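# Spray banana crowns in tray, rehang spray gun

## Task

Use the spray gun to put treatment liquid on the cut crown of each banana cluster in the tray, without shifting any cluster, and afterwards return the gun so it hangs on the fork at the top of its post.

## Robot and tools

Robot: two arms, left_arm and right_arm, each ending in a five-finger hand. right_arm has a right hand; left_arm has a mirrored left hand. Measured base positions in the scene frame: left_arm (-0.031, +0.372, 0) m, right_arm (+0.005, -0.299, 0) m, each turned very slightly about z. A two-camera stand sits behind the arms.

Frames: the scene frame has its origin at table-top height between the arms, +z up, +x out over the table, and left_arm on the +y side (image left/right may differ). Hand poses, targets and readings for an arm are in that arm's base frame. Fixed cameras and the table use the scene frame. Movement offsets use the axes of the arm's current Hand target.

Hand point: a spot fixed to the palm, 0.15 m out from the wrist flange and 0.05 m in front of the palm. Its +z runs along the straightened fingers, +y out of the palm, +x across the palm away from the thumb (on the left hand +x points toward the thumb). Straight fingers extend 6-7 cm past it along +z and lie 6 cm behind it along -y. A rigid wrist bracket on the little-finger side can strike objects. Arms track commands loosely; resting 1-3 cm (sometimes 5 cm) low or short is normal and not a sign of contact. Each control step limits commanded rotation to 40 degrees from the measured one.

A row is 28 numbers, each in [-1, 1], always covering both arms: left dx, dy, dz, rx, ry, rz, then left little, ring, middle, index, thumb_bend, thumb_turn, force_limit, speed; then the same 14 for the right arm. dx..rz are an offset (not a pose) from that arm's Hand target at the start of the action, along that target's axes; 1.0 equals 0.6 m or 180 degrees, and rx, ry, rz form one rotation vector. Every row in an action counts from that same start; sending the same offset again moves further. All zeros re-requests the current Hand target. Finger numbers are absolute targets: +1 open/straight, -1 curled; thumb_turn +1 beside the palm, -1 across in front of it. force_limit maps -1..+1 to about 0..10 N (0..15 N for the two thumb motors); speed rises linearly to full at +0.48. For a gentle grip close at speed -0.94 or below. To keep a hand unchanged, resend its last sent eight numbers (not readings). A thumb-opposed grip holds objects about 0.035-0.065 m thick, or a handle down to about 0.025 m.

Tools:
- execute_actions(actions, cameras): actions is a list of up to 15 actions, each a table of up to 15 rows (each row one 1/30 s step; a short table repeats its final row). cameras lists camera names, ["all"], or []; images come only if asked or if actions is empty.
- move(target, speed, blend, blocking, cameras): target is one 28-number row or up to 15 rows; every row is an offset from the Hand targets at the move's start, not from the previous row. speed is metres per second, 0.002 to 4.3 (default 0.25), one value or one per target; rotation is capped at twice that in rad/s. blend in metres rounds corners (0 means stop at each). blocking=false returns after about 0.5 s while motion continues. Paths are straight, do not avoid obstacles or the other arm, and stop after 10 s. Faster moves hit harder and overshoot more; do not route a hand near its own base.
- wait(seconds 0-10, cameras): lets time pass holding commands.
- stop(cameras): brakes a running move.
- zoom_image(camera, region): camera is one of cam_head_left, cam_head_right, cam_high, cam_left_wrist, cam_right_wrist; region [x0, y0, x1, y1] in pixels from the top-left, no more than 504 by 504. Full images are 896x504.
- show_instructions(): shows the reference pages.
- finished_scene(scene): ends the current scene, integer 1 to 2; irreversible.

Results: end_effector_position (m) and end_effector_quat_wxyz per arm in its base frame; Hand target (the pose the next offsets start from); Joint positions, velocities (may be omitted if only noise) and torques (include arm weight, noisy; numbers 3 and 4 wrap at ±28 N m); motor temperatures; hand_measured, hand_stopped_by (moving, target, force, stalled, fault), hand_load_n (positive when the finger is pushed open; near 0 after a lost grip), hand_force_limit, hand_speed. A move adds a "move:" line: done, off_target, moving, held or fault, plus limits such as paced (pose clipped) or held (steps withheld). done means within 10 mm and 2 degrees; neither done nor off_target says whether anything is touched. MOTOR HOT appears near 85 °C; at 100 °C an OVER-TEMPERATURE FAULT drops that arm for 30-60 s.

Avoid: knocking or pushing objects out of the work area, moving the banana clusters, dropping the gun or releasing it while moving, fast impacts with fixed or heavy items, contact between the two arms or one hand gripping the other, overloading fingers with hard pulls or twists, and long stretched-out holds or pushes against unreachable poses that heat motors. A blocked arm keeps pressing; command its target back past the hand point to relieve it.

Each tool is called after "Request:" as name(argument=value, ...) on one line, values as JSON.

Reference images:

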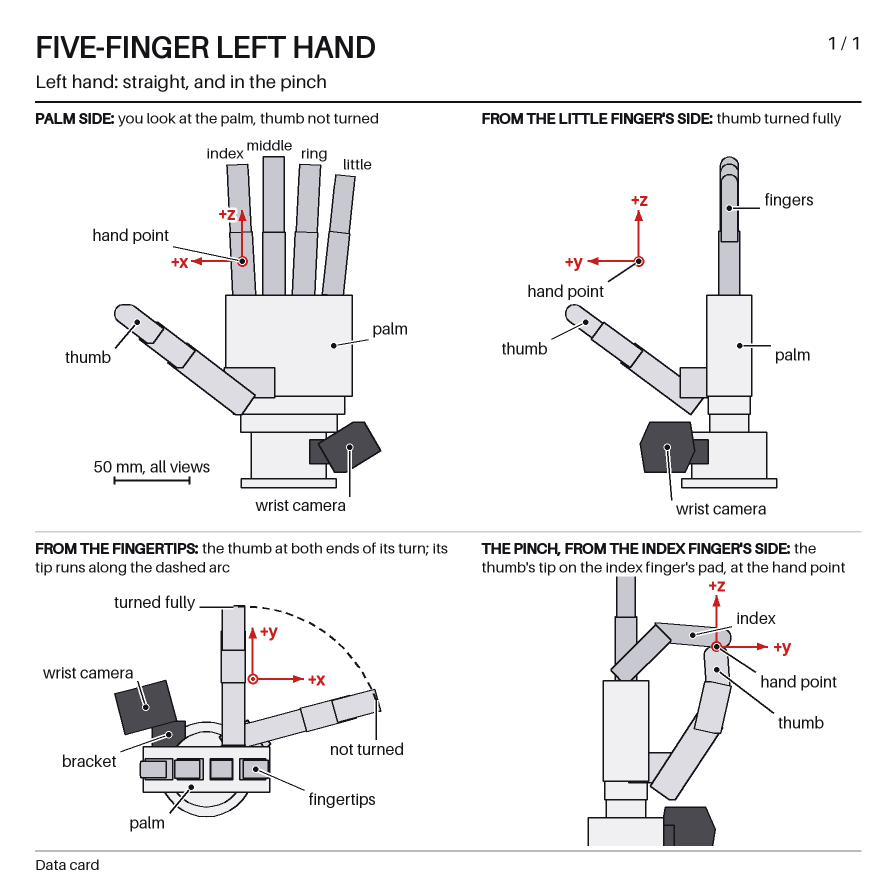

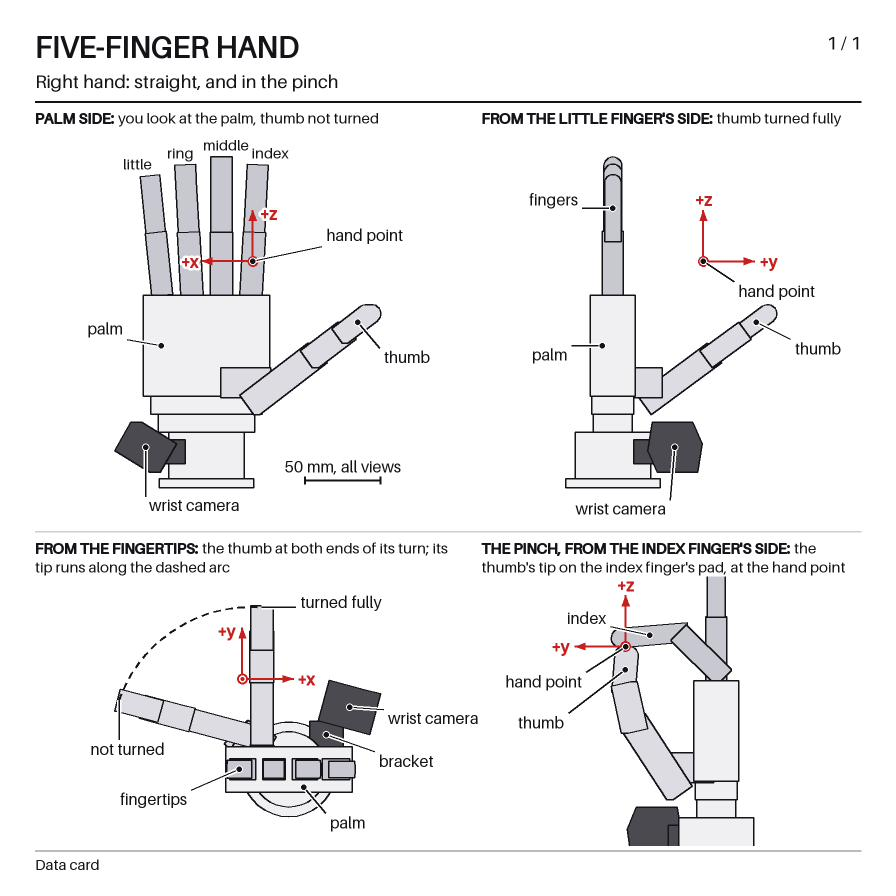

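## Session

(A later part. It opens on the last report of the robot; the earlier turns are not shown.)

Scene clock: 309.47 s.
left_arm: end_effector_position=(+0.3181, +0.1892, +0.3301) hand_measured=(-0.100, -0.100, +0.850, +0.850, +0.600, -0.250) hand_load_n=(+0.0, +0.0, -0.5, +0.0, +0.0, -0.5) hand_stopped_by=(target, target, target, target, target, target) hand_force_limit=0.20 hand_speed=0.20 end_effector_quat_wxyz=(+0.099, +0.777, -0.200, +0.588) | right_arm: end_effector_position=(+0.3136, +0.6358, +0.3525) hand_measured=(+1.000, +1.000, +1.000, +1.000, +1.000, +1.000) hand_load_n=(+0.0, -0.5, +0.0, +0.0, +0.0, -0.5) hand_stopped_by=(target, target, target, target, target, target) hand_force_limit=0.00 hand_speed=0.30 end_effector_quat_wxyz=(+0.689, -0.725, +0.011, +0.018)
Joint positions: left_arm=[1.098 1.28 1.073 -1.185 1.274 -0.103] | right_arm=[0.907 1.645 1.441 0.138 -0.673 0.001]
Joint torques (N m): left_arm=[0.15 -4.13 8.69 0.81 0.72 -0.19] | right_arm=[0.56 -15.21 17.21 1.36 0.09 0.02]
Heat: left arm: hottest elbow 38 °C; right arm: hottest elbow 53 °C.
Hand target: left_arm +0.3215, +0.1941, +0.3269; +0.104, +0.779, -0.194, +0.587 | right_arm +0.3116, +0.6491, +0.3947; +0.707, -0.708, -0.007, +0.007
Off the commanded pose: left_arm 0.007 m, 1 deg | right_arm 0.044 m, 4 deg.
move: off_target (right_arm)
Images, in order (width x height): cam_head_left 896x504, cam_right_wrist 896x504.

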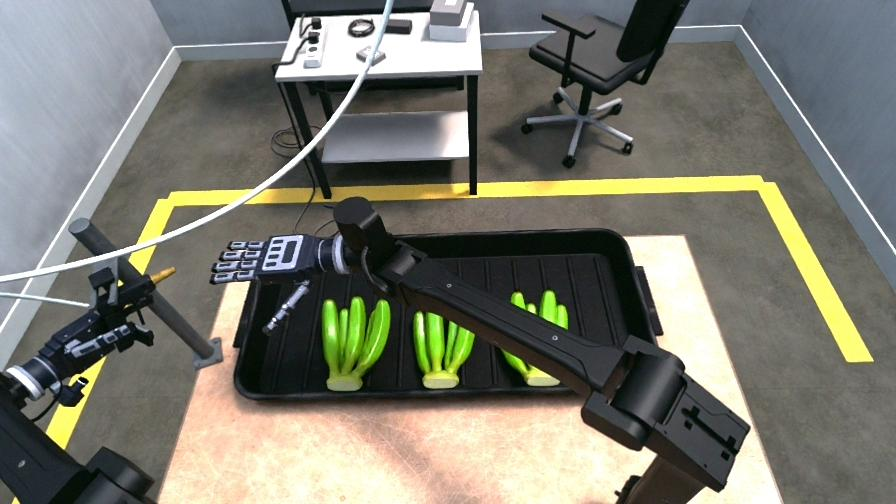

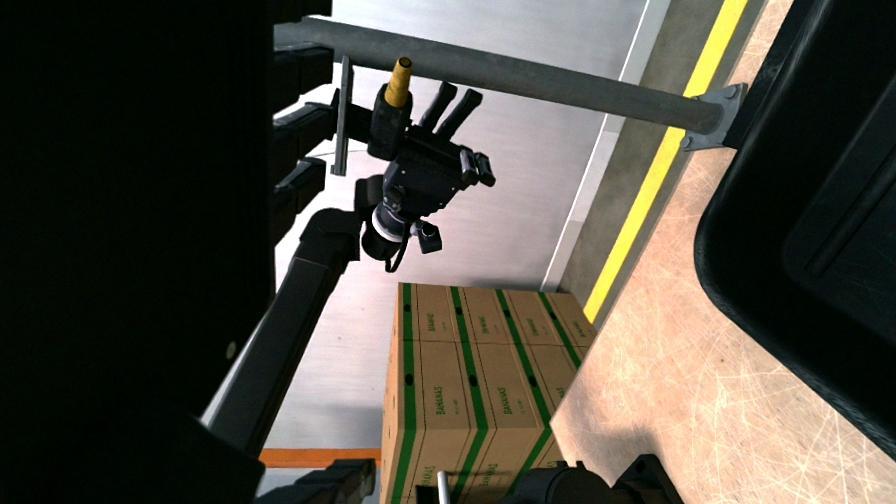

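Request:
move(target=[-0.01,0,0.0133,0,0,0,-0.1,-0.1,0.85,0.85,0.6,-0.25,0.2,0.2,0,0,0,0,0,0,1,1,1,1,1,1,0,0.3], speed=0.05, cameras=[])

Request:
execute_actions(actions=[[[0,0,0,0,0,0,-0.1,-0.1,0.85,0.85,-0.7,-0.25,0.5,-0.2,0,0,0,0,0,0,1,1,1,1,1,1,0,0.3]],[[0,0,0,0,0,0,-0.1,-0.1,0.85,0.85,-0.7,-0.25,0.5,-0.2,0,0,0,0,0,0,1,1,1,1,1,1,0,0.3]],[[0,0,0,0,0,0,-0.97,-0.97,0.85,0.85,-0.7,-0.25,0.0,-0.4,0,0,0,0,0,0,1,1,1,1,1,1,0,0.3]],[[0,0,0,0,0,0,-0.97,-0.97,0.85,0.85,-0.7,-0.25,0.0,-0.4,0,0,0,0,0,0,1,1,1,1,1,1,0,0.3]]], cameras=["cam_right_wrist","cam_head_left"])

Request:
zoom_image(camera="cam_right_wrist", region=[360, 80, 520, 240])

Request:
zoom_image(camera="cam_head_left", region=[70, 260, 170, 360])

Scene clock: 311.17 s.
left_arm: end_effector_position=(+0.3232, +0.1923, +0.3259) hand_measured=(-0.100, -0.100, +0.850, +0.850, +0.600, -0.250) hand_load_n=(+0.0, +0.0, +0.0, +0.0, +0.0, -0.5) hand_stopped_by=(target, target, target, target, target, target) hand_force_limit=0.20 hand_speed=0.20 end_effector_quat_wxyz=(+0.093, +0.777, -0.200, +0.590) | right_arm: end_effector_position=(+0.3136, +0.6358, +0.3525) hand_measured=(+1.000, +1.000, +1.000, +1.000, +1.000, +1.000) hand_load_n=(+0.0, +0.0, +0.0, +0.0, +0.0, +0.0) hand_stopped_by=(target, target, target, target, target, target) hand_force_limit=0.00 hand_speed=0.30 end_effector_quat_wxyz=(+0.689, -0.725, +0.011, +0.018)
Joint positions: left_arm=[1.09 1.28 1.06 -1.113 1.271 -0.154] | right_arm=[0.907 1.645 1.441 0.138 -0.673 0.001]
Joint torques (N m): left_arm=[-0.56 -4.37 7.77 0.81 0.68 -0.2] | right_arm=[0.56 -15.21 17.21 1.36 0.09 0.03]
Heat: left arm: hottest elbow 38 °C; right arm: hottest elbow 53 °C.
Hand target: left_arm +0.3270, +0.1921, +0.3188; +0.104, +0.779, -0.194, +0.587 | right_arm +0.3116, +0.6491, +0.3947; +0.707, -0.708, -0.007, +0.007
Off the commanded pose: left_arm 0.008 m, 1 deg | right_arm 0.044 m, 4 deg.
move: off_target (right_arm)
No camera images: "cameras" was empty.

Scene clock: 313.37 s.
left_arm: end_effector_position=(+0.3237, +0.1902, +0.3273) hand_measured=(-0.534, -0.422, +0.850, +0.850, -0.220, -0.250) hand_load_n=(+6.0, +0.5, +0.0, +0.0, +14.0, -2.5) hand_stopped_by=(force, force, target, target, force, target) hand_force_limit=0.00 hand_speed=-0.40 end_effector_quat_wxyz=(+0.096, +0.773, -0.201, +0.594) | right_arm: end_effector_position=(+0.3136, +0.6358, +0.3525) hand_measured=(+1.000, +1.000, +1.000, +1.000, +1.000, +1.000) hand_load_n=(+0.0, +0.0, +0.0, +0.0, +0.0, +0.0) hand_stopped_by=(target, target, target, target, target, target) hand_force_limit=0.00 hand_speed=0.30 end_effector_quat_wxyz=(+0.689, -0.725, +0.011, +0.018)
Joint positions: left_arm=[1.087 1.28 1.058 -1.111 1.284 -0.153] | right_arm=[0.907 1.645 1.441 0.138 -0.673 0.001]
Joint torques (N m): left_arm=[-0.21 -4.37 7.97 0.84 0.21 -0.24] | right_arm=[0.62 -15.21 17.21 1.36 0.09 0.03]
Motor temperatures (°C): left_arm=[32 34 38 31 34 33] | right_arm=[33 33 54 31 33 31]
Heat: left arm: hottest elbow 38 °C; right arm: hottest elbow 54 °C.
Hand target: left_arm +0.3270, +0.1920, +0.3188; +0.104, +0.779, -0.194, +0.587 | right_arm +0.3116, +0.6491, +0.3947; +0.707, -0.708, -0.007, +0.007
Off the commanded pose: left_arm 0.009 m, 2 deg | right_arm 0.044 m, 4 deg.
Step readings (end_effector_position of left_arm | right_arm):
0: (+0.3232, +0.1923, +0.3259) | (+0.3136, +0.6358, +0.3525)
1: (+0.3232, +0.1923, +0.3259) | (+0.3136, +0.6358, +0.3525)
2: (+0.3232, +0.1924, +0.3259) | (+0.3136, +0.6358, +0.3525)
4: (+0.3233, +0.1924, +0.3259) | (+0.3136, +0.6358, +0.3525)
8: (+0.3233, +0.1924, +0.3258) | (+0.3136, +0.6358, +0.3525)
15: (+0.3233, +0.1924, +0.3258) | (+0.3136, +0.6358, +0.3525)
16: (+0.3233, +0.1924, +0.3258) | (+0.3136, +0.6358, +0.3525)
17: (+0.3233, +0.1924, +0.3258) | (+0.3136, +0.6358, +0.3525)
19: (+0.3233, +0.1924, +0.3258) | (+0.3136, +0.6358, +0.3525)
23: (+0.3233, +0.1924, +0.3258) | (+0.3136, +0.6358, +0.3525)
30: (+0.3238, +0.1907, +0.3256) | (+0.3136, +0.6358, +0.3525)
31: (+0.3238, +0.1907, +0.3256) | (+0.3136, +0.6358, +0.3525)
32: (+0.3238, +0.1907, +0.3256) | (+0.3136, +0.6358, +0.3525)
34: (+0.3238, +0.1906, +0.3258) | (+0.3136, +0.6358, +0.3525)
38: (+0.3237, +0.1904, +0.3266) | (+0.3136, +0.6358, +0.3525)
45: (+0.3237, +0.1902, +0.3273) | (+0.3136, +0.6358, +0.3525)
46: (+0.3237, +0.1902, +0.3273) | (+0.3136, +0.6358, +0.3525)
47: (+0.3237, +0.1902, +0.3273) | (+0.3136, +0.6358, +0.3525)
49: (+0.3237, +0.1902, +0.3273) | (+0.3136, +0.6358, +0.3525)
53: (+0.3237, +0.1902, +0.3273) | (+0.3136, +0.6358, +0.3525)
60: (+0.3237, +0.1902, +0.3273) | (+0.3136, +0.6358, +0.3525)
Images, in order (width x height): cam_head_left 896x504, cam_right_wrist 896x504.

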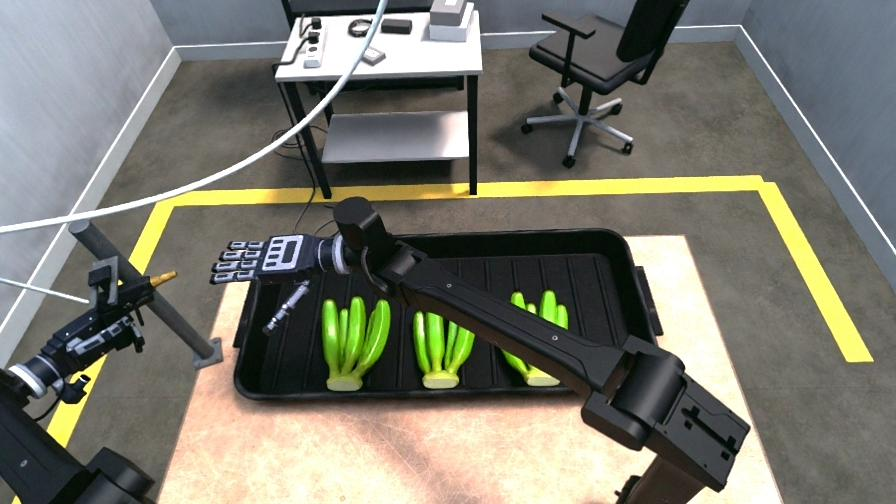

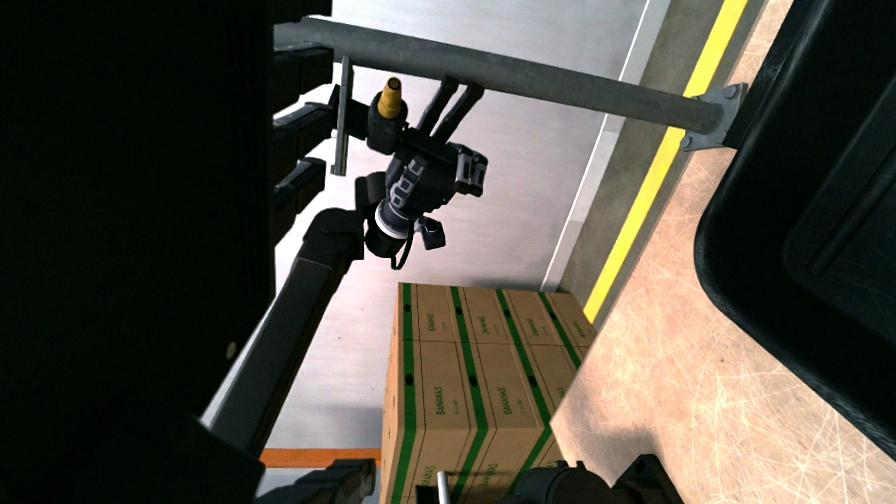

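Scaled by 3.150 from the camera's 896x504 image, which has a finer 1280x720 frame.

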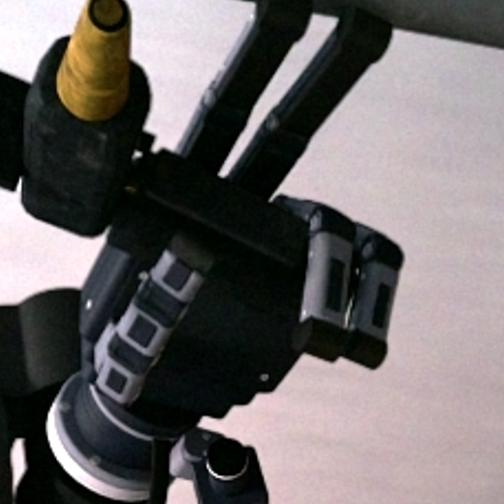

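Scaled by 5.040 from the camera's 896x504 image, which has a finer 1280x720 frame.

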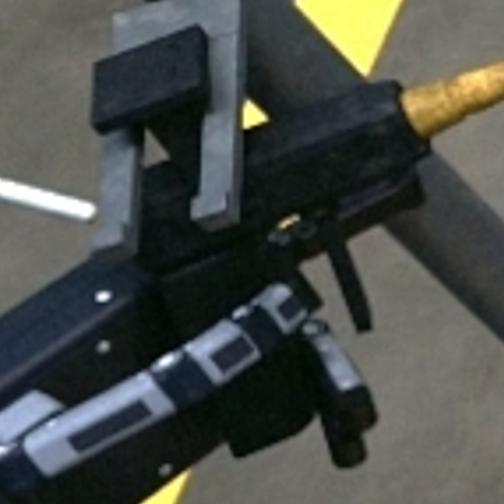

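Request:
execute_actions(actions=[[[0,0,0,0,0,0,-0.1,-0.1,0.85,0.85,-0.7,-0.25,0.2,0.2,0,0,0,0,0,0,1,1,1,1,1,1,0,0.3]]], cameras=[])

Request:
move(target=[-0.0010,0.0200,-0.0220,0,0,0,-0.1,-0.1,0.85,0.85,-0.7,-0.25,0.2,0.2,0,0,0,0,0,0,1,1,1,1,1,1,0,0.3], speed=0.05, cameras=["cam_head_left"])

Request:
zoom_image(camera="cam_head_left", region=[70, 260, 170, 360])

Scene clock: 314.67 s.
left_arm: end_effector_position=(+0.3240, +0.1903, +0.3256) hand_measured=(-0.100, -0.100, +0.850, +0.850, -0.224, -0.250) hand_load_n=(+0.0, +1.0, +0.0, +0.0, +3.5, -1.0) hand_stopped_by=(target, target, target, target, force, target) hand_force_limit=0.20 hand_speed=0.20 end_effector_quat_wxyz=(+0.095, +0.775, -0.202, +0.591) | right_arm: end_effector_position=(+0.3136, +0.6358, +0.3525) hand_measured=(+1.000, +1.000, +1.000, +1.000, +1.000, +1.000) hand_load_n=(+0.0, +0.0, +0.0, -0.5, +0.0, -0.5) hand_stopped_by=(target, target, target, target, target, target) hand_force_limit=0.00 hand_speed=0.30 end_effector_quat_wxyz=(+0.689, -0.725, +0.011, +0.018)
Joint positions: left_arm=[1.085 1.28 1.058 -1.11 1.275 -0.153] | right_arm=[0.907 1.645 1.441 0.138 -0.673 0.001]
Joint torques (N m): left_arm=[-0.09 -4.37 7.95 0.85 0.55 -0.24] | right_arm=[0.62 -15.27 17.21 1.35 0.09 0.03]
Heat: left arm: hottest elbow 38 °C; right arm: hottest elbow 54 °C.
Hand target: left_arm +0.3270, +0.1920, +0.3188; +0.104, +0.779, -0.194, +0.587 | right_arm +0.3116, +0.6491, +0.3947; +0.707, -0.708, -0.007, +0.007
Off the commanded pose: left_arm 0.008 m, 2 deg | right_arm 0.044 m, 4 deg.
Step readings (end_effector_position of left_arm | right_arm):
0: (+0.3237, +0.1902, +0.3273) | (+0.3136, +0.6358, +0.3525)
1: (+0.3237, +0.1902, +0.3273) | (+0.3136, +0.6358, +0.3525)
2: (+0.3237, +0.1902, +0.3273) | (+0.3136, +0.6358, +0.3525)
4: (+0.3238, +0.1905, +0.3264) | (+0.3136, +0.6358, +0.3525)
8: (+0.3240, +0.1903, +0.3256) | (+0.3136, +0.6358, +0.3525)
15: (+0.3240, +0.1903, +0.3256) | (+0.3136, +0.6358, +0.3525)
No camera images: "cameras" was empty.

Scene clock: 315.93 s.
left_arm: end_effector_position=(+0.3146, +0.1854, +0.3252) hand_measured=(-0.100, -0.100, +0.850, +0.850, -0.224, -0.250) hand_load_n=(+0.0, +0.5, +0.0, +0.0, +0.5, +0.0) hand_stopped_by=(target, target, target, target, force, target) hand_force_limit=0.20 hand_speed=0.20 end_effector_quat_wxyz=(+0.104, +0.776, -0.199, +0.589) | right_arm: end_effector_position=(+0.3136, +0.6358, +0.3525) hand_measured=(+1.000, +1.000, +1.000, +1.000, +1.000, +1.000) hand_load_n=(+0.0, +0.0, +0.0, +0.0, +0.0, +0.0) hand_stopped_by=(target, target, target, target, target, target) hand_force_limit=0.00 hand_speed=0.30 end_effector_quat_wxyz=(+0.689, -0.725, +0.011, +0.018)
Joint positions: left_arm=[1.101 1.28 1.058 -1.203 1.279 -0.075] | right_arm=[0.907 1.645 1.441 0.138 -0.673 0.001]
Joint torques (N m): left_arm=[1.14 -5.42 7.5 -0.08 0.64 0.06] | right_arm=[0.62 -15.21 17.21 1.36 0.1 0.03]
Heat: left arm: hottest elbow 38 °C; right arm: hottest elbow 54 °C.
Hand target: left_arm +0.3103, +0.1864, +0.3212; +0.104, +0.779, -0.194, +0.587 | right_arm +0.3116, +0.6491, +0.3947; +0.707, -0.708, -0.007, +0.007
Off the commanded pose: left_arm 0.006 m, 1 deg | right_arm 0.044 m, 4 deg.
move: off_target (right_arm)
Images, in order (width x height): cam_head_left 896x504.

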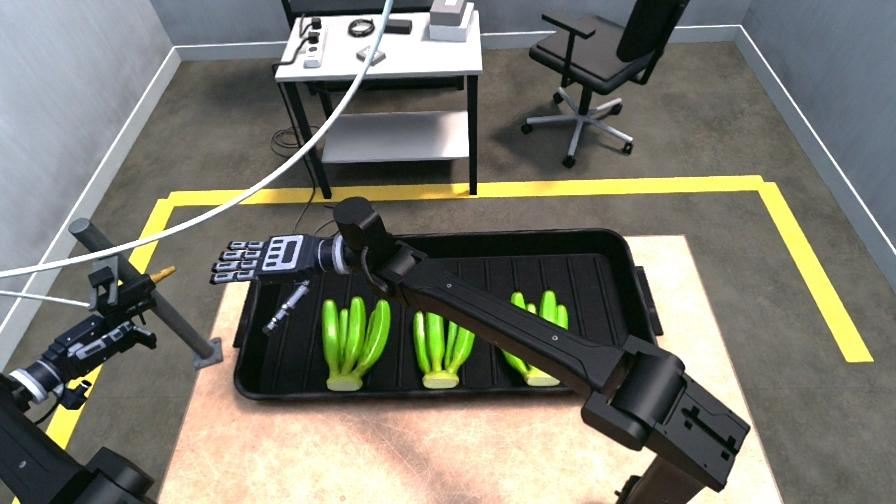

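Scaled by 5.040 from the camera's 896x504 image, which has a finer 1280x720 frame.

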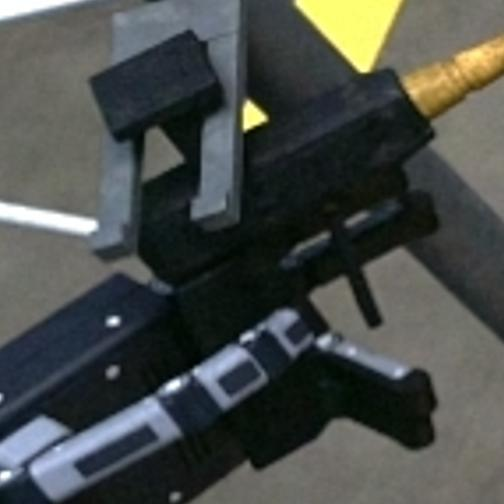

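Request:
execute_actions(actions=[[[0,0,0,0,0,0,-0.1,-0.1,0.6,0.6,0.4,-0.25,0.2,0.2,0,0,0,0,0,0,1,1,1,1,1,1,0,0.3]]], cameras=[])

Request:
move(target=[0.0055,-0.0040,0.0367,0,0,0,-0.1,-0.1,0.6,0.6,0.4,-0.25,0.2,0.2,0,0,0,0,0,0,1,1,1,1,1,1,0,0.3], speed=0.05, cameras=["cam_head_left","cam_right_wrist"])

Request:
zoom_image(camera="cam_head_left", region=[70, 260, 170, 360])

Request:
zoom_image(camera="cam_right_wrist", region=[360, 80, 520, 240])

Scene clock: 317.17 s.
left_arm: end_effector_position=(+0.3143, +0.1856, +0.3250) hand_measured=(-0.100, -0.100, +0.600, +0.600, +0.400, -0.250) hand_load_n=(+0.0, +0.0, +0.0, +0.0, +0.0, +0.0) hand_stopped_by=(target, target, target, target, target, target) hand_force_limit=0.20 hand_speed=0.20 end_effector_quat_wxyz=(+0.104, +0.777, -0.199, +0.589) | right_arm: end_effector_position=(+0.3136, +0.6358, +0.3525) hand_measured=(+1.000, +1.000, +1.000, +1.000, +1.000, +1.000) hand_load_n=(+0.0, +0.0, +0.0, +0.0, +0.0, +0.0) hand_stopped_by=(target, target, target, target, target, target) hand_force_limit=0.00 hand_speed=0.30 end_effector_quat_wxyz=(+0.689, -0.725, +0.011, +0.018)
Joint positions: left_arm=[1.102 1.28 1.058 -1.205 1.278 -0.074] | right_arm=[0.907 1.645 1.441 0.138 -0.673 0.001]
Joint torques (N m): left_arm=[1.14 -5.48 7.51 -0.09 0.68 0.04] | right_arm=[0.56 -15.21 17.21 1.35 0.09 0.03]
Heat: left arm: hottest elbow 38 °C; right arm: hottest elbow 54 °C.
Hand target: left_arm +0.3103, +0.1864, +0.3213; +0.104, +0.779, -0.194, +0.587 | right_arm +0.3116, +0.6491, +0.3947; +0.707, -0.708, -0.007, +0.007
Off the commanded pose: left_arm 0.006 m, 1 deg | right_arm 0.044 m, 4 deg.
Step readings (end_effector_position of left_arm | right_arm):
0: (+0.3145, +0.1855, +0.3252) | (+0.3136, +0.6358, +0.3525)
1: (+0.3145, +0.1855, +0.3252) | (+0.3136, +0.6358, +0.3525)
2: (+0.3145, +0.1855, +0.3252) | (+0.3136, +0.6358, +0.3525)
4: (+0.3145, +0.1855, +0.3250) | (+0.3136, +0.6358, +0.3525)
8: (+0.3143, +0.1856, +0.3250) | (+0.3136, +0.6358, +0.3525)
15: (+0.3143, +0.1856, +0.3250) | (+0.3136, +0.6358, +0.3525)
No camera images: "cameras" was empty.

Scene clock: 318.60 s.
left_arm: end_effector_position=(+0.3289, +0.1868, +0.3162) hand_measured=(-0.100, -0.100, +0.600, +0.600, +0.400, -0.250) hand_load_n=(+0.0, +0.5, +0.0, +0.0, +0.0, +0.0) hand_stopped_by=(target, target, target, target, target, target) hand_force_limit=0.20 hand_speed=0.20 end_effector_quat_wxyz=(+0.101, +0.781, -0.190, +0.587) | right_arm: end_effector_position=(+0.3136, +0.6358, +0.3525) hand_measured=(+1.000, +1.000, +1.000, +1.000, +1.000, +1.000) hand_load_n=(+0.0, +0.0, +0.0, +0.0, +0.0, +0.0) hand_stopped_by=(target, target, target, target, target, target) hand_force_limit=0.00 hand_speed=0.30 end_effector_quat_wxyz=(+0.689, -0.725, +0.011, +0.018)
Joint positions: left_arm=[1.07 1.271 1.021 -1.031 1.262 -0.236] | right_arm=[0.907 1.645 1.441 0.138 -0.673 0.001]
Joint torques (N m): left_arm=[-1.03 -6.3 7.84 0.91 0.76 -0.3] | right_arm=[0.56 -15.27 17.22 1.35 0.09 0.03]
Heat: left arm: hottest elbow 38 °C; right arm: hottest elbow 54 °C.
Hand target: left_arm +0.3313, +0.1794, +0.3183; +0.104, +0.779, -0.195, +0.587 | right_arm +0.3116, +0.6491, +0.3947; +0.707, -0.708, -0.007, +0.007
Off the commanded pose: left_arm 0.008 m, 1 deg | right_arm 0.044 m, 4 deg.
move: off_target (right_arm)
Images, in order (width x height): cam_head_left 896x504, cam_right_wrist 896x504.

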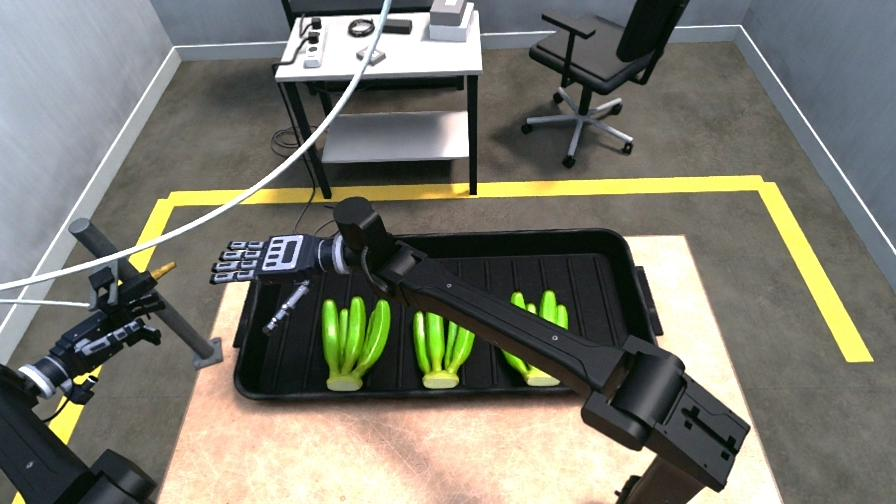

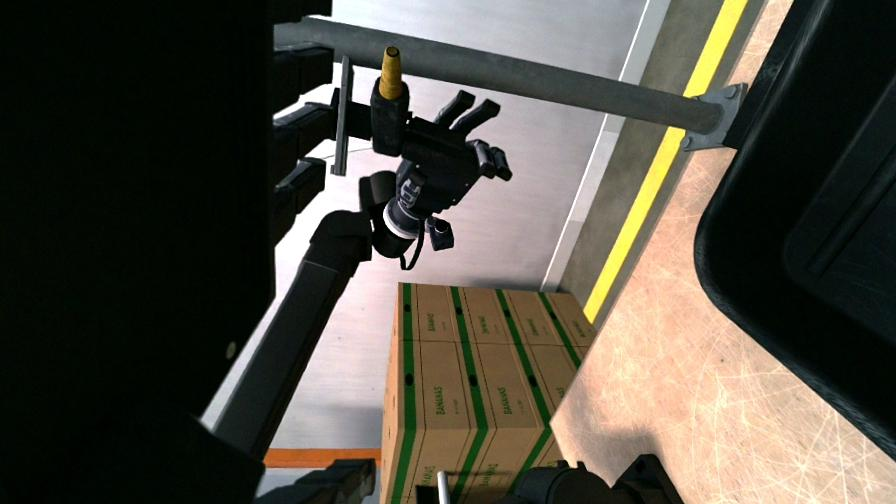

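Scaled by 5.040 from the camera's 896x504 image, which has a finer 1280x720 frame.

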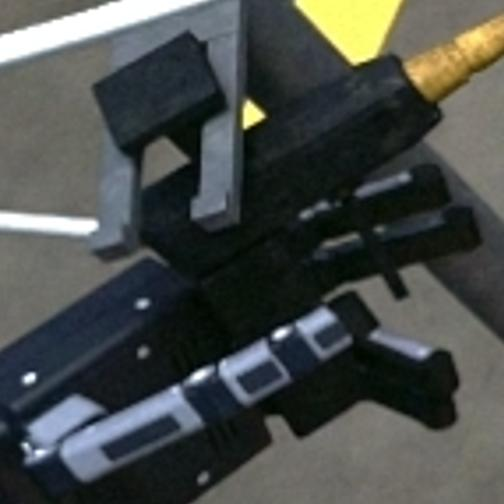

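Scaled by 3.150 from the camera's 896x504 image, which has a finer 1280x720 frame.

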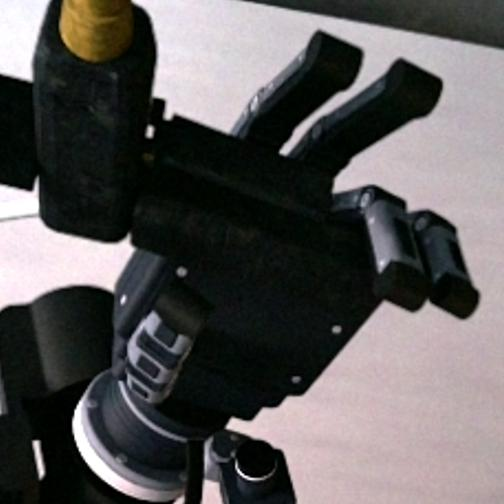

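Request:
move(target=[0.0160,-0.0010,-0.0030,0,0,0,-0.1,-0.1,0.6,0.6,0.4,-0.25,0.2,0.2,0,0,0,0,0,0,1,1,1,1,1,1,0,0.3], speed=0.05, cameras=["cam_head_left","cam_right_wrist"])

Request:
zoom_image(camera="cam_head_left", region=[70, 260, 170, 360])

Request:
zoom_image(camera="cam_right_wrist", region=[360, 80, 520, 240])

Scene clock: 319.67 s.
left_arm: end_effector_position=(+0.3287, +0.1862, +0.3181) hand_measured=(-0.100, -0.100, +0.600, +0.600, +0.400, -0.250) hand_load_n=(+0.0, +0.5, +0.0, +0.0, +0.0, +0.0) hand_stopped_by=(target, target, target, target, target, target) hand_force_limit=0.20 hand_speed=0.20 end_effector_quat_wxyz=(+0.102, +0.782, -0.187, +0.586) | right_arm: end_effector_position=(+0.3136, +0.6358, +0.3525) hand_measured=(+1.000, +1.000, +1.000, +1.000, +1.000, +1.000) hand_load_n=(+0.0, +0.0, +0.0, +0.0, +0.0, +0.0) hand_stopped_by=(target, target, target, target, target, target) hand_force_limit=0.00 hand_speed=0.30 end_effector_quat_wxyz=(+0.689, -0.725, +0.011, +0.018)
Joint positions: left_arm=[1.07 1.264 1.021 -1.031 1.259 -0.248] | right_arm=[0.907 1.645 1.441 0.138 -0.673 0.001]
Joint torques (N m): left_arm=[-1.14 -6.48 9.24 0.35 0.85 -0.2] | right_arm=[0.62 -15.21 17.22 1.36 0.09 0.03]
Heat: left arm: hottest elbow 38 °C; right arm: hottest elbow 54 °C.
Hand target: left_arm +0.3323, +0.1789, +0.3281; +0.104, +0.779, -0.194, +0.587 | right_arm +0.3116, +0.6491, +0.3947; +0.707, -0.708, -0.007, +0.007
Off the commanded pose: left_arm 0.013 m, 1 deg | right_arm 0.044 m, 4 deg.
move: off_target (left_arm, right_arm)
Images, in order (width x height): cam_head_left 896x504, cam_right_wrist 896x504.

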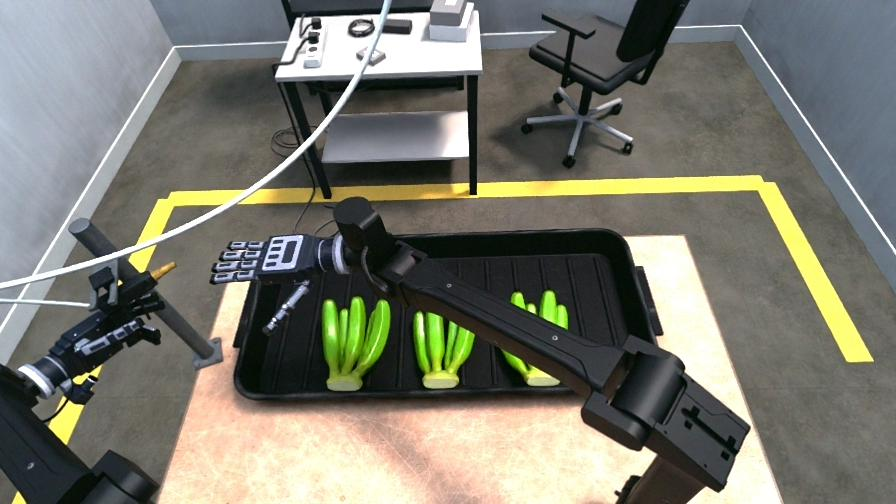

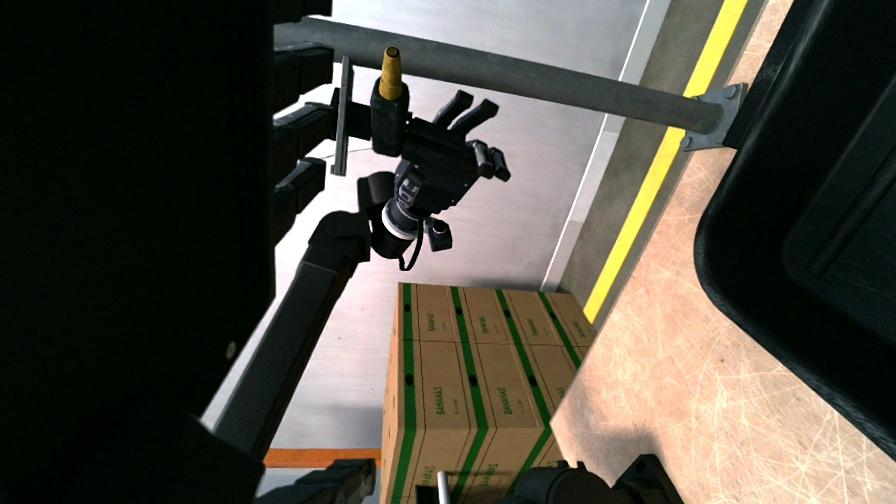

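Scaled by 5.040 from the camera's 896x504 image, which has a finer 1280x720 frame.

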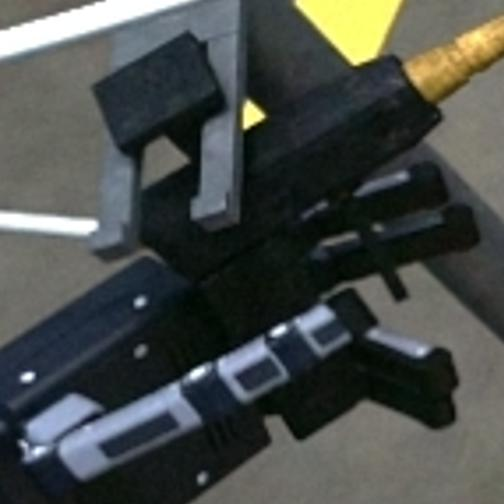

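Scaled by 3.150 from the camera's 896x504 image, which has a finer 1280x720 frame.

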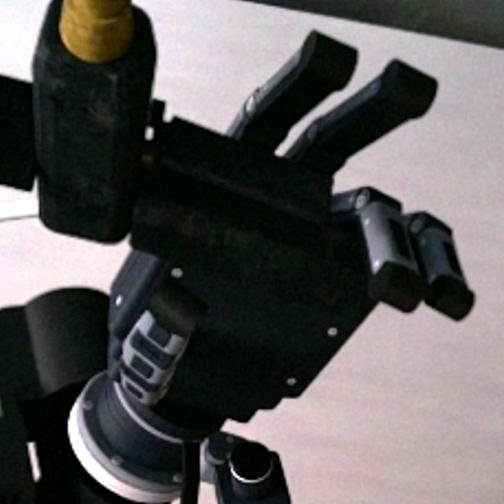

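Request:
move(target=[0.0140,0.0000,-0.0020,0,0,0,-0.1,-0.1,0.6,0.6,0.4,-0.25,0.2,0.2,0,0,0,0,0,0,1,1,1,1,1,1,0,0.3], speed=0.08, cameras=[])

Scene clock: 320.63 s.
left_arm: end_effector_position=(+0.3284, +0.1843, +0.3210) hand_measured=(-0.100, -0.100, +0.600, +0.600, +0.400, -0.250) hand_load_n=(+0.0, +0.5, +0.0, +0.0, +0.0, -0.5) hand_stopped_by=(target, target, target, target, target, target) hand_force_limit=0.20 hand_speed=0.20 end_effector_quat_wxyz=(+0.104, +0.783, -0.184, +0.585) | right_arm: end_effector_position=(+0.3136, +0.6358, +0.3525) hand_measured=(+1.000, +1.000, +1.000, +1.000, +1.000, +1.000) hand_load_n=(+0.0, +0.0, +0.0, +0.0, +0.0, -0.5) hand_stopped_by=(target, target, target, target, target, target) hand_force_limit=0.00 hand_speed=0.30 end_effector_quat_wxyz=(+0.689, -0.725, +0.011, +0.018)
Joint positions: left_arm=[1.069 1.256 1.021 -1.035 1.258 -0.26] | right_arm=[0.907 1.645 1.441 0.138 -0.673 0.001]
Joint torques (N m): left_arm=[-1.49 -6.42 10.39 0.05 0.88 -0.23] | right_arm=[0.62 -15.27 17.21 1.35 0.09 0.03]
Heat: left arm: hottest elbow 38 °C; right arm: hottest elbow 54 °C.
Hand target: left_arm +0.3332, +0.1779, +0.3364; +0.104, +0.779, -0.194, +0.587 | right_arm +0.3116, +0.6491, +0.3947; +0.707, -0.708, -0.007, +0.007
Off the commanded pose: left_arm 0.017 m, 1 deg | right_arm 0.044 m, 4 deg.
move: off_target (left_arm, right_arm)
No camera images: "cameras" was empty.

Request:
move(target=[0.0100,-0.0080,-0.0020,0,0,0,-0.1,-0.1,0.6,0.6,0.4,-0.25,0.2,0.2,0,0,0,0,0,0,1,1,1,1,1,1,0,0.3], speed=0.08, cameras=[])

Request:
execute_actions(actions=[[[0,0,0,0,0,0,-0.1,-0.1,0.6,0.6,-0.7,-0.25,0.5,-0.2,0,0,0,0,0,0,1,1,1,1,1,1,0,0.3]],[[0,0,0,0,0,0,-0.1,-0.1,0.6,0.6,-0.7,-0.25,0.5,-0.2,0,0,0,0,0,0,1,1,1,1,1,1,0,0.3]]], cameras=["cam_right_wrist","cam_head_left"])

Request:
zoom_image(camera="cam_right_wrist", region=[360, 80, 520, 240])

Request:
zoom_image(camera="cam_head_left", region=[70, 260, 170, 360])

Scene clock: 321.77 s.
left_arm: end_effector_position=(+0.3286, +0.1836, +0.3234) hand_measured=(-0.100, -0.100, +0.600, +0.600, +0.400, -0.250) hand_load_n=(+0.0, +0.5, +0.0, +0.0, -0.5, +0.0) hand_stopped_by=(target, target, target, target, target, target) hand_force_limit=0.20 hand_speed=0.20 end_effector_quat_wxyz=(+0.108, +0.784, -0.181, +0.584) | right_arm: end_effector_position=(+0.3136, +0.6358, +0.3525) hand_measured=(+1.000, +1.000, +1.000, +1.000, +1.000, +1.000) hand_load_n=(+0.0, +0.0, +0.0, +0.0, +0.0, +0.0) hand_stopped_by=(target, target, target, target, target, target) hand_force_limit=0.00 hand_speed=0.30 end_effector_quat_wxyz=(+0.689, -0.725, +0.011, +0.018)
Joint positions: left_arm=[1.067 1.256 1.027 -1.049 1.257 -0.263] | right_arm=[0.907 1.645 1.441 0.138 -0.673 0.001]
Joint torques (N m): left_arm=[-1.2 -5.83 11.66 0.08 0.89 -0.24] | right_arm=[0.62 -15.21 17.21 1.36 0.09 0.03]
Heat: left arm: hottest elbow 38 °C; right arm: hottest elbow 54 °C.
Hand target: left_arm +0.3356, +0.1817, +0.3427; +0.104, +0.779, -0.194, +0.587 | right_arm +0.3116, +0.6491, +0.3947; +0.707, -0.708, -0.007, +0.007
Off the commanded pose: left_arm 0.021 m, 2 deg | right_arm 0.044 m, 4 deg.
move: off_target (left_arm, right_arm)
No camera images: "cameras" was empty.

Scene clock: 322.97 s.
left_arm: end_effector_position=(+0.3292, +0.1832, +0.3264) hand_measured=(-0.100, -0.100, +0.600, +0.600, -0.230, -0.250) hand_load_n=(+0.0, +1.5, +0.0, +0.0, +8.0, -1.5) hand_stopped_by=(target, target, target, target, force, target) hand_force_limit=0.50 hand_speed=-0.20 end_effector_quat_wxyz=(+0.107, +0.782, -0.184, +0.586) | right_arm: end_effector_position=(+0.3136, +0.6358, +0.3525) hand_measured=(+1.000, +1.000, +1.000, +1.000, +1.000, +1.000) hand_load_n=(+0.0, -0.5, +0.0, +0.0, +0.0, +0.0) hand_stopped_by=(target, target, target, target, target, target) hand_force_limit=0.00 hand_speed=0.30 end_effector_quat_wxyz=(+0.689, -0.725, +0.011, +0.018)
Joint positions: left_arm=[1.065 1.255 1.031 -1.049 1.262 -0.263] | right_arm=[0.907 1.645 1.441 0.138 -0.673 0.001]
Joint torques (N m): left_arm=[-1.14 -5.83 11.38 0.13 0.71 -0.24] | right_arm=[0.62 -15.21 17.22 1.35 0.1 0.03]
Heat: left arm: hottest elbow 38 °C; right arm: hottest elbow 54 °C.
Hand target: left_arm +0.3356, +0.1816, +0.3427; +0.104, +0.779, -0.194, +0.587 | right_arm +0.3116, +0.6491, +0.3947; +0.707, -0.708, -0.007, +0.007
Off the commanded pose: left_arm 0.018 m, 1 deg | right_arm 0.044 m, 4 deg.
Step readings (end_effector_position of left_arm | right_arm):
0: (+0.3286, +0.1836, +0.3234) | (+0.3136, +0.6358, +0.3525)
1: (+0.3286, +0.1836, +0.3234) | (+0.3136, +0.6358, +0.3525)
2: (+0.3286, +0.1836, +0.3234) | (+0.3136, +0.6358, +0.3525)
4: (+0.3286, +0.1836, +0.3234) | (+0.3136, +0.6358, +0.3525)
8: (+0.3286, +0.1836, +0.3234) | (+0.3136, +0.6358, +0.3525)
15: (+0.3286, +0.1836, +0.3234) | (+0.3136, +0.6358, +0.3525)
16: (+0.3286, +0.1836, +0.3234) | (+0.3136, +0.6358, +0.3525)
17: (+0.3287, +0.1834, +0.3235) | (+0.3136, +0.6358, +0.3525)
19: (+0.3287, +0.1831, +0.3251) | (+0.3136, +0.6358, +0.3525)
23: (+0.3292, +0.1832, +0.3264) | (+0.3136, +0.6358, +0.3525)
30: (+0.3292, +0.1832, +0.3264) | (+0.3136, +0.6358, +0.3525)
Images, in order (width x height): cam_head_left 896x504, cam_right_wrist 896x504.

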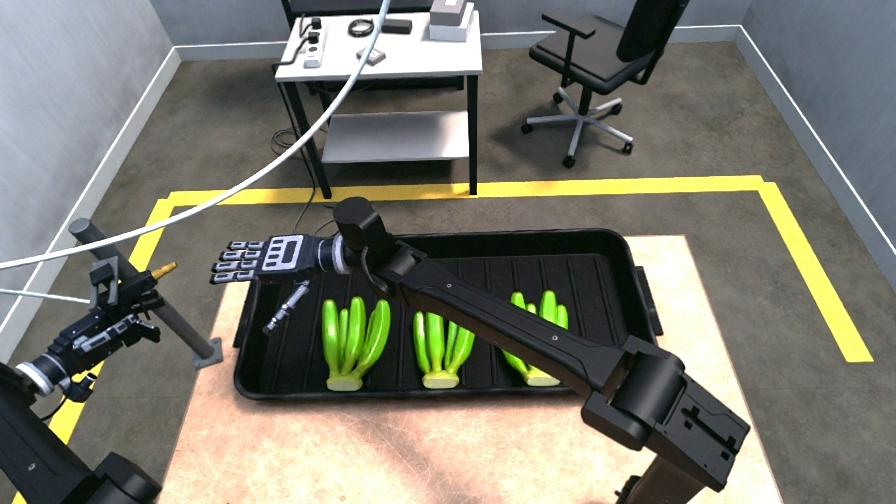

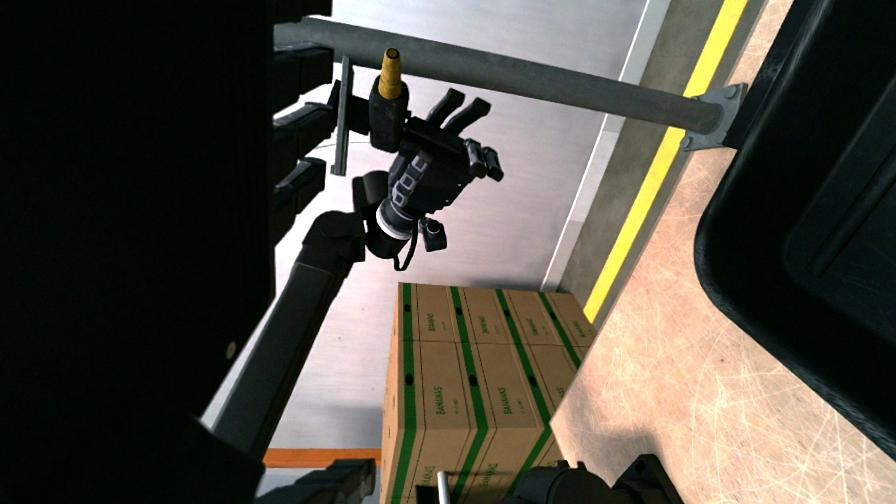

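Scaled by 3.150 from the camera's 896x504 image, which has a finer 1280x720 frame.

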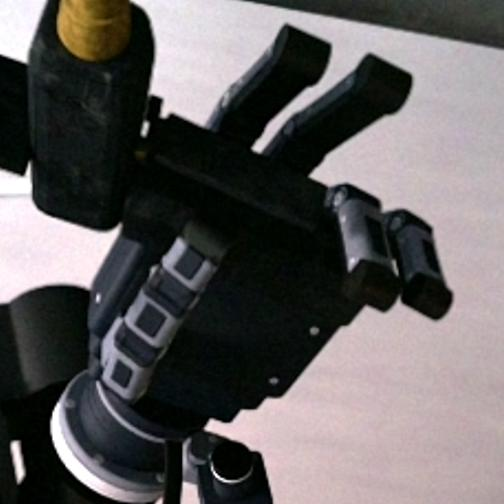

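Scaled by 5.040 from the camera's 896x504 image, which has a finer 1280x720 frame.

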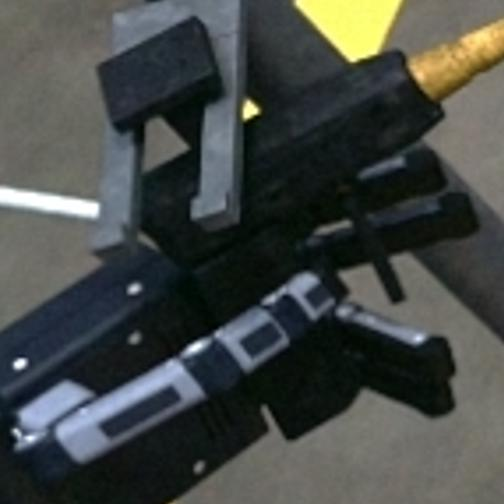

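Request:
execute_actions(actions=[[[0,0,0,0,0,0,-0.1,-0.1,-0.5,-0.5,-0.7,-0.25,0.0,-0.4,0,0,0,0,0,0,1,1,1,1,1,1,0,0.3]],[[0,0,0,0,0,0,-0.1,-0.1,-0.5,-0.5,-0.7,-0.25,0.0,-0.4,0,0,0,0,0,0,1,1,1,1,1,1,0,0.3]]], cameras=["cam_right_wrist","cam_head_left"])

Request:
zoom_image(camera="cam_right_wrist", region=[360, 80, 520, 240])

Request:
zoom_image(camera="cam_head_left", region=[70, 260, 170, 360])

Scene clock: 324.40 s.
left_arm: end_effector_position=(+0.3301, +0.1828, +0.3267) hand_measured=(-0.100, -0.100, -0.218, -0.216, -0.228, -0.250) hand_load_n=(+0.0, +0.0, +8.0, +8.5, +14.5, -5.0) hand_stopped_by=(target, target, force, force, force, target) hand_force_limit=0.00 hand_speed=-0.40 end_effector_quat_wxyz=(+0.109, +0.783, -0.183, +0.584) | right_arm: end_effector_position=(+0.3136, +0.6358, +0.3525) hand_measured=(+1.000, +1.000, +1.000, +1.000, +1.000, +1.000) hand_load_n=(+0.0, -0.5, +0.0, +0.0, +0.0, -0.5) hand_stopped_by=(target, target, target, target, target, target) hand_force_limit=0.00 hand_speed=0.30 end_effector_quat_wxyz=(+0.689, -0.725, +0.011, +0.018)
Joint positions: left_arm=[1.062 1.255 1.033 -1.049 1.258 -0.268] | right_arm=[0.907 1.645 1.441 0.138 -0.673 0.001]
Joint torques (N m): left_arm=[-0.91 -5.83 11.23 0.12 0.84 -0.19] | right_arm=[0.56 -15.21 17.21 1.35 0.09 0.03]
Heat: left arm: hottest elbow 38 °C; right arm: hottest elbow 54 °C.
Hand target: left_arm +0.3356, +0.1815, +0.3427; +0.104, +0.779, -0.194, +0.587 | right_arm +0.3116, +0.6491, +0.3947; +0.707, -0.708, -0.007, +0.007
Off the commanded pose: left_arm 0.017 m, 1 deg | right_arm 0.044 m, 4 deg.
Step readings (end_effector_position of left_arm | right_arm):
0: (+0.3292, +0.1832, +0.3264) | (+0.3136, +0.6358, +0.3525)
1: (+0.3292, +0.1832, +0.3264) | (+0.3136, +0.6358, +0.3525)
2: (+0.3292, +0.1832, +0.3264) | (+0.3136, +0.6358, +0.3525)
4: (+0.3292, +0.1832, +0.3264) | (+0.3136, +0.6358, +0.3525)
8: (+0.3292, +0.1832, +0.3264) | (+0.3136, +0.6358, +0.3525)
15: (+0.3300, +0.1826, +0.3271) | (+0.3136, +0.6358, +0.3525)
16: (+0.3301, +0.1827, +0.3270) | (+0.3136, +0.6358, +0.3525)
17: (+0.3301, +0.1828, +0.3268) | (+0.3136, +0.6358, +0.3525)
19: (+0.3301, +0.1828, +0.3267) | (+0.3136, +0.6358, +0.3525)
23: (+0.3301, +0.1828, +0.3267) | (+0.3136, +0.6358, +0.3525)
30: (+0.3301, +0.1828, +0.3267) | (+0.3136, +0.6358, +0.3525)
Images, in order (width x height): cam_head_left 896x504, cam_right_wrist 896x504.

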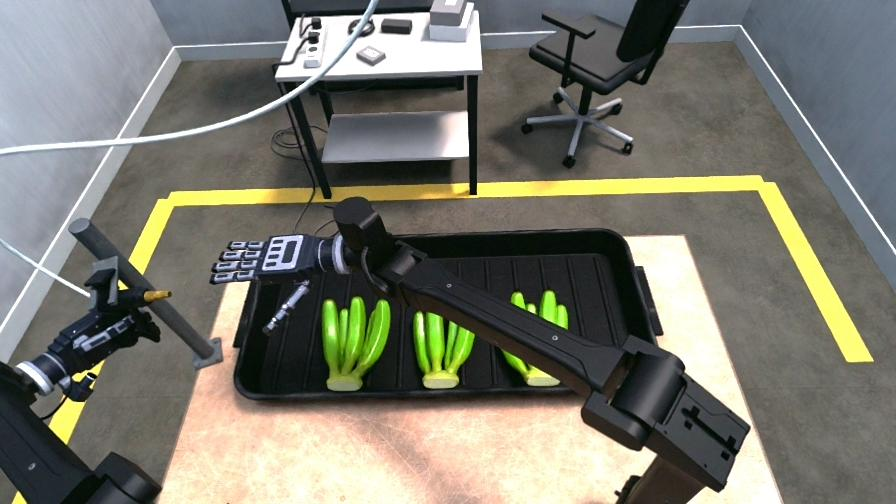

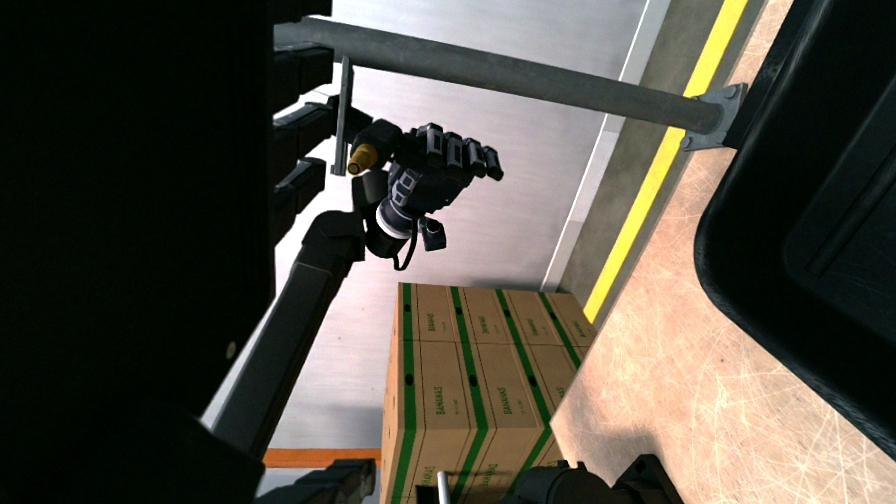

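Scaled by 3.150 from the camera's 896x504 image, which has a finer 1280x720 frame.

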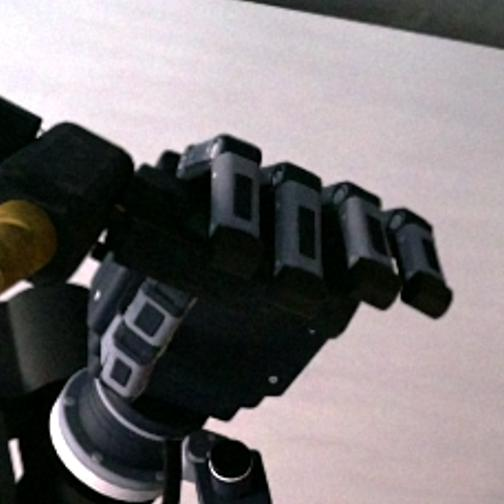

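Scaled by 5.040 from the camera's 896x504 image, which has a finer 1280x720 frame.

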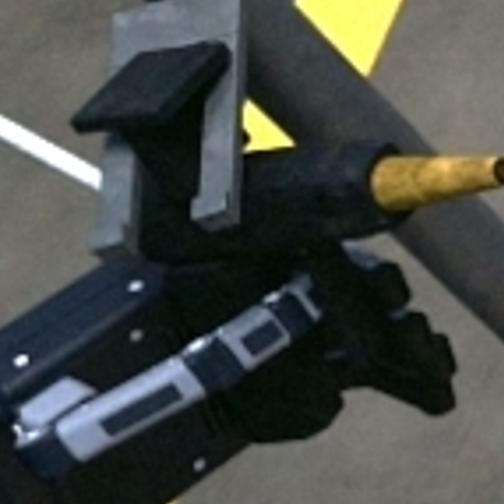

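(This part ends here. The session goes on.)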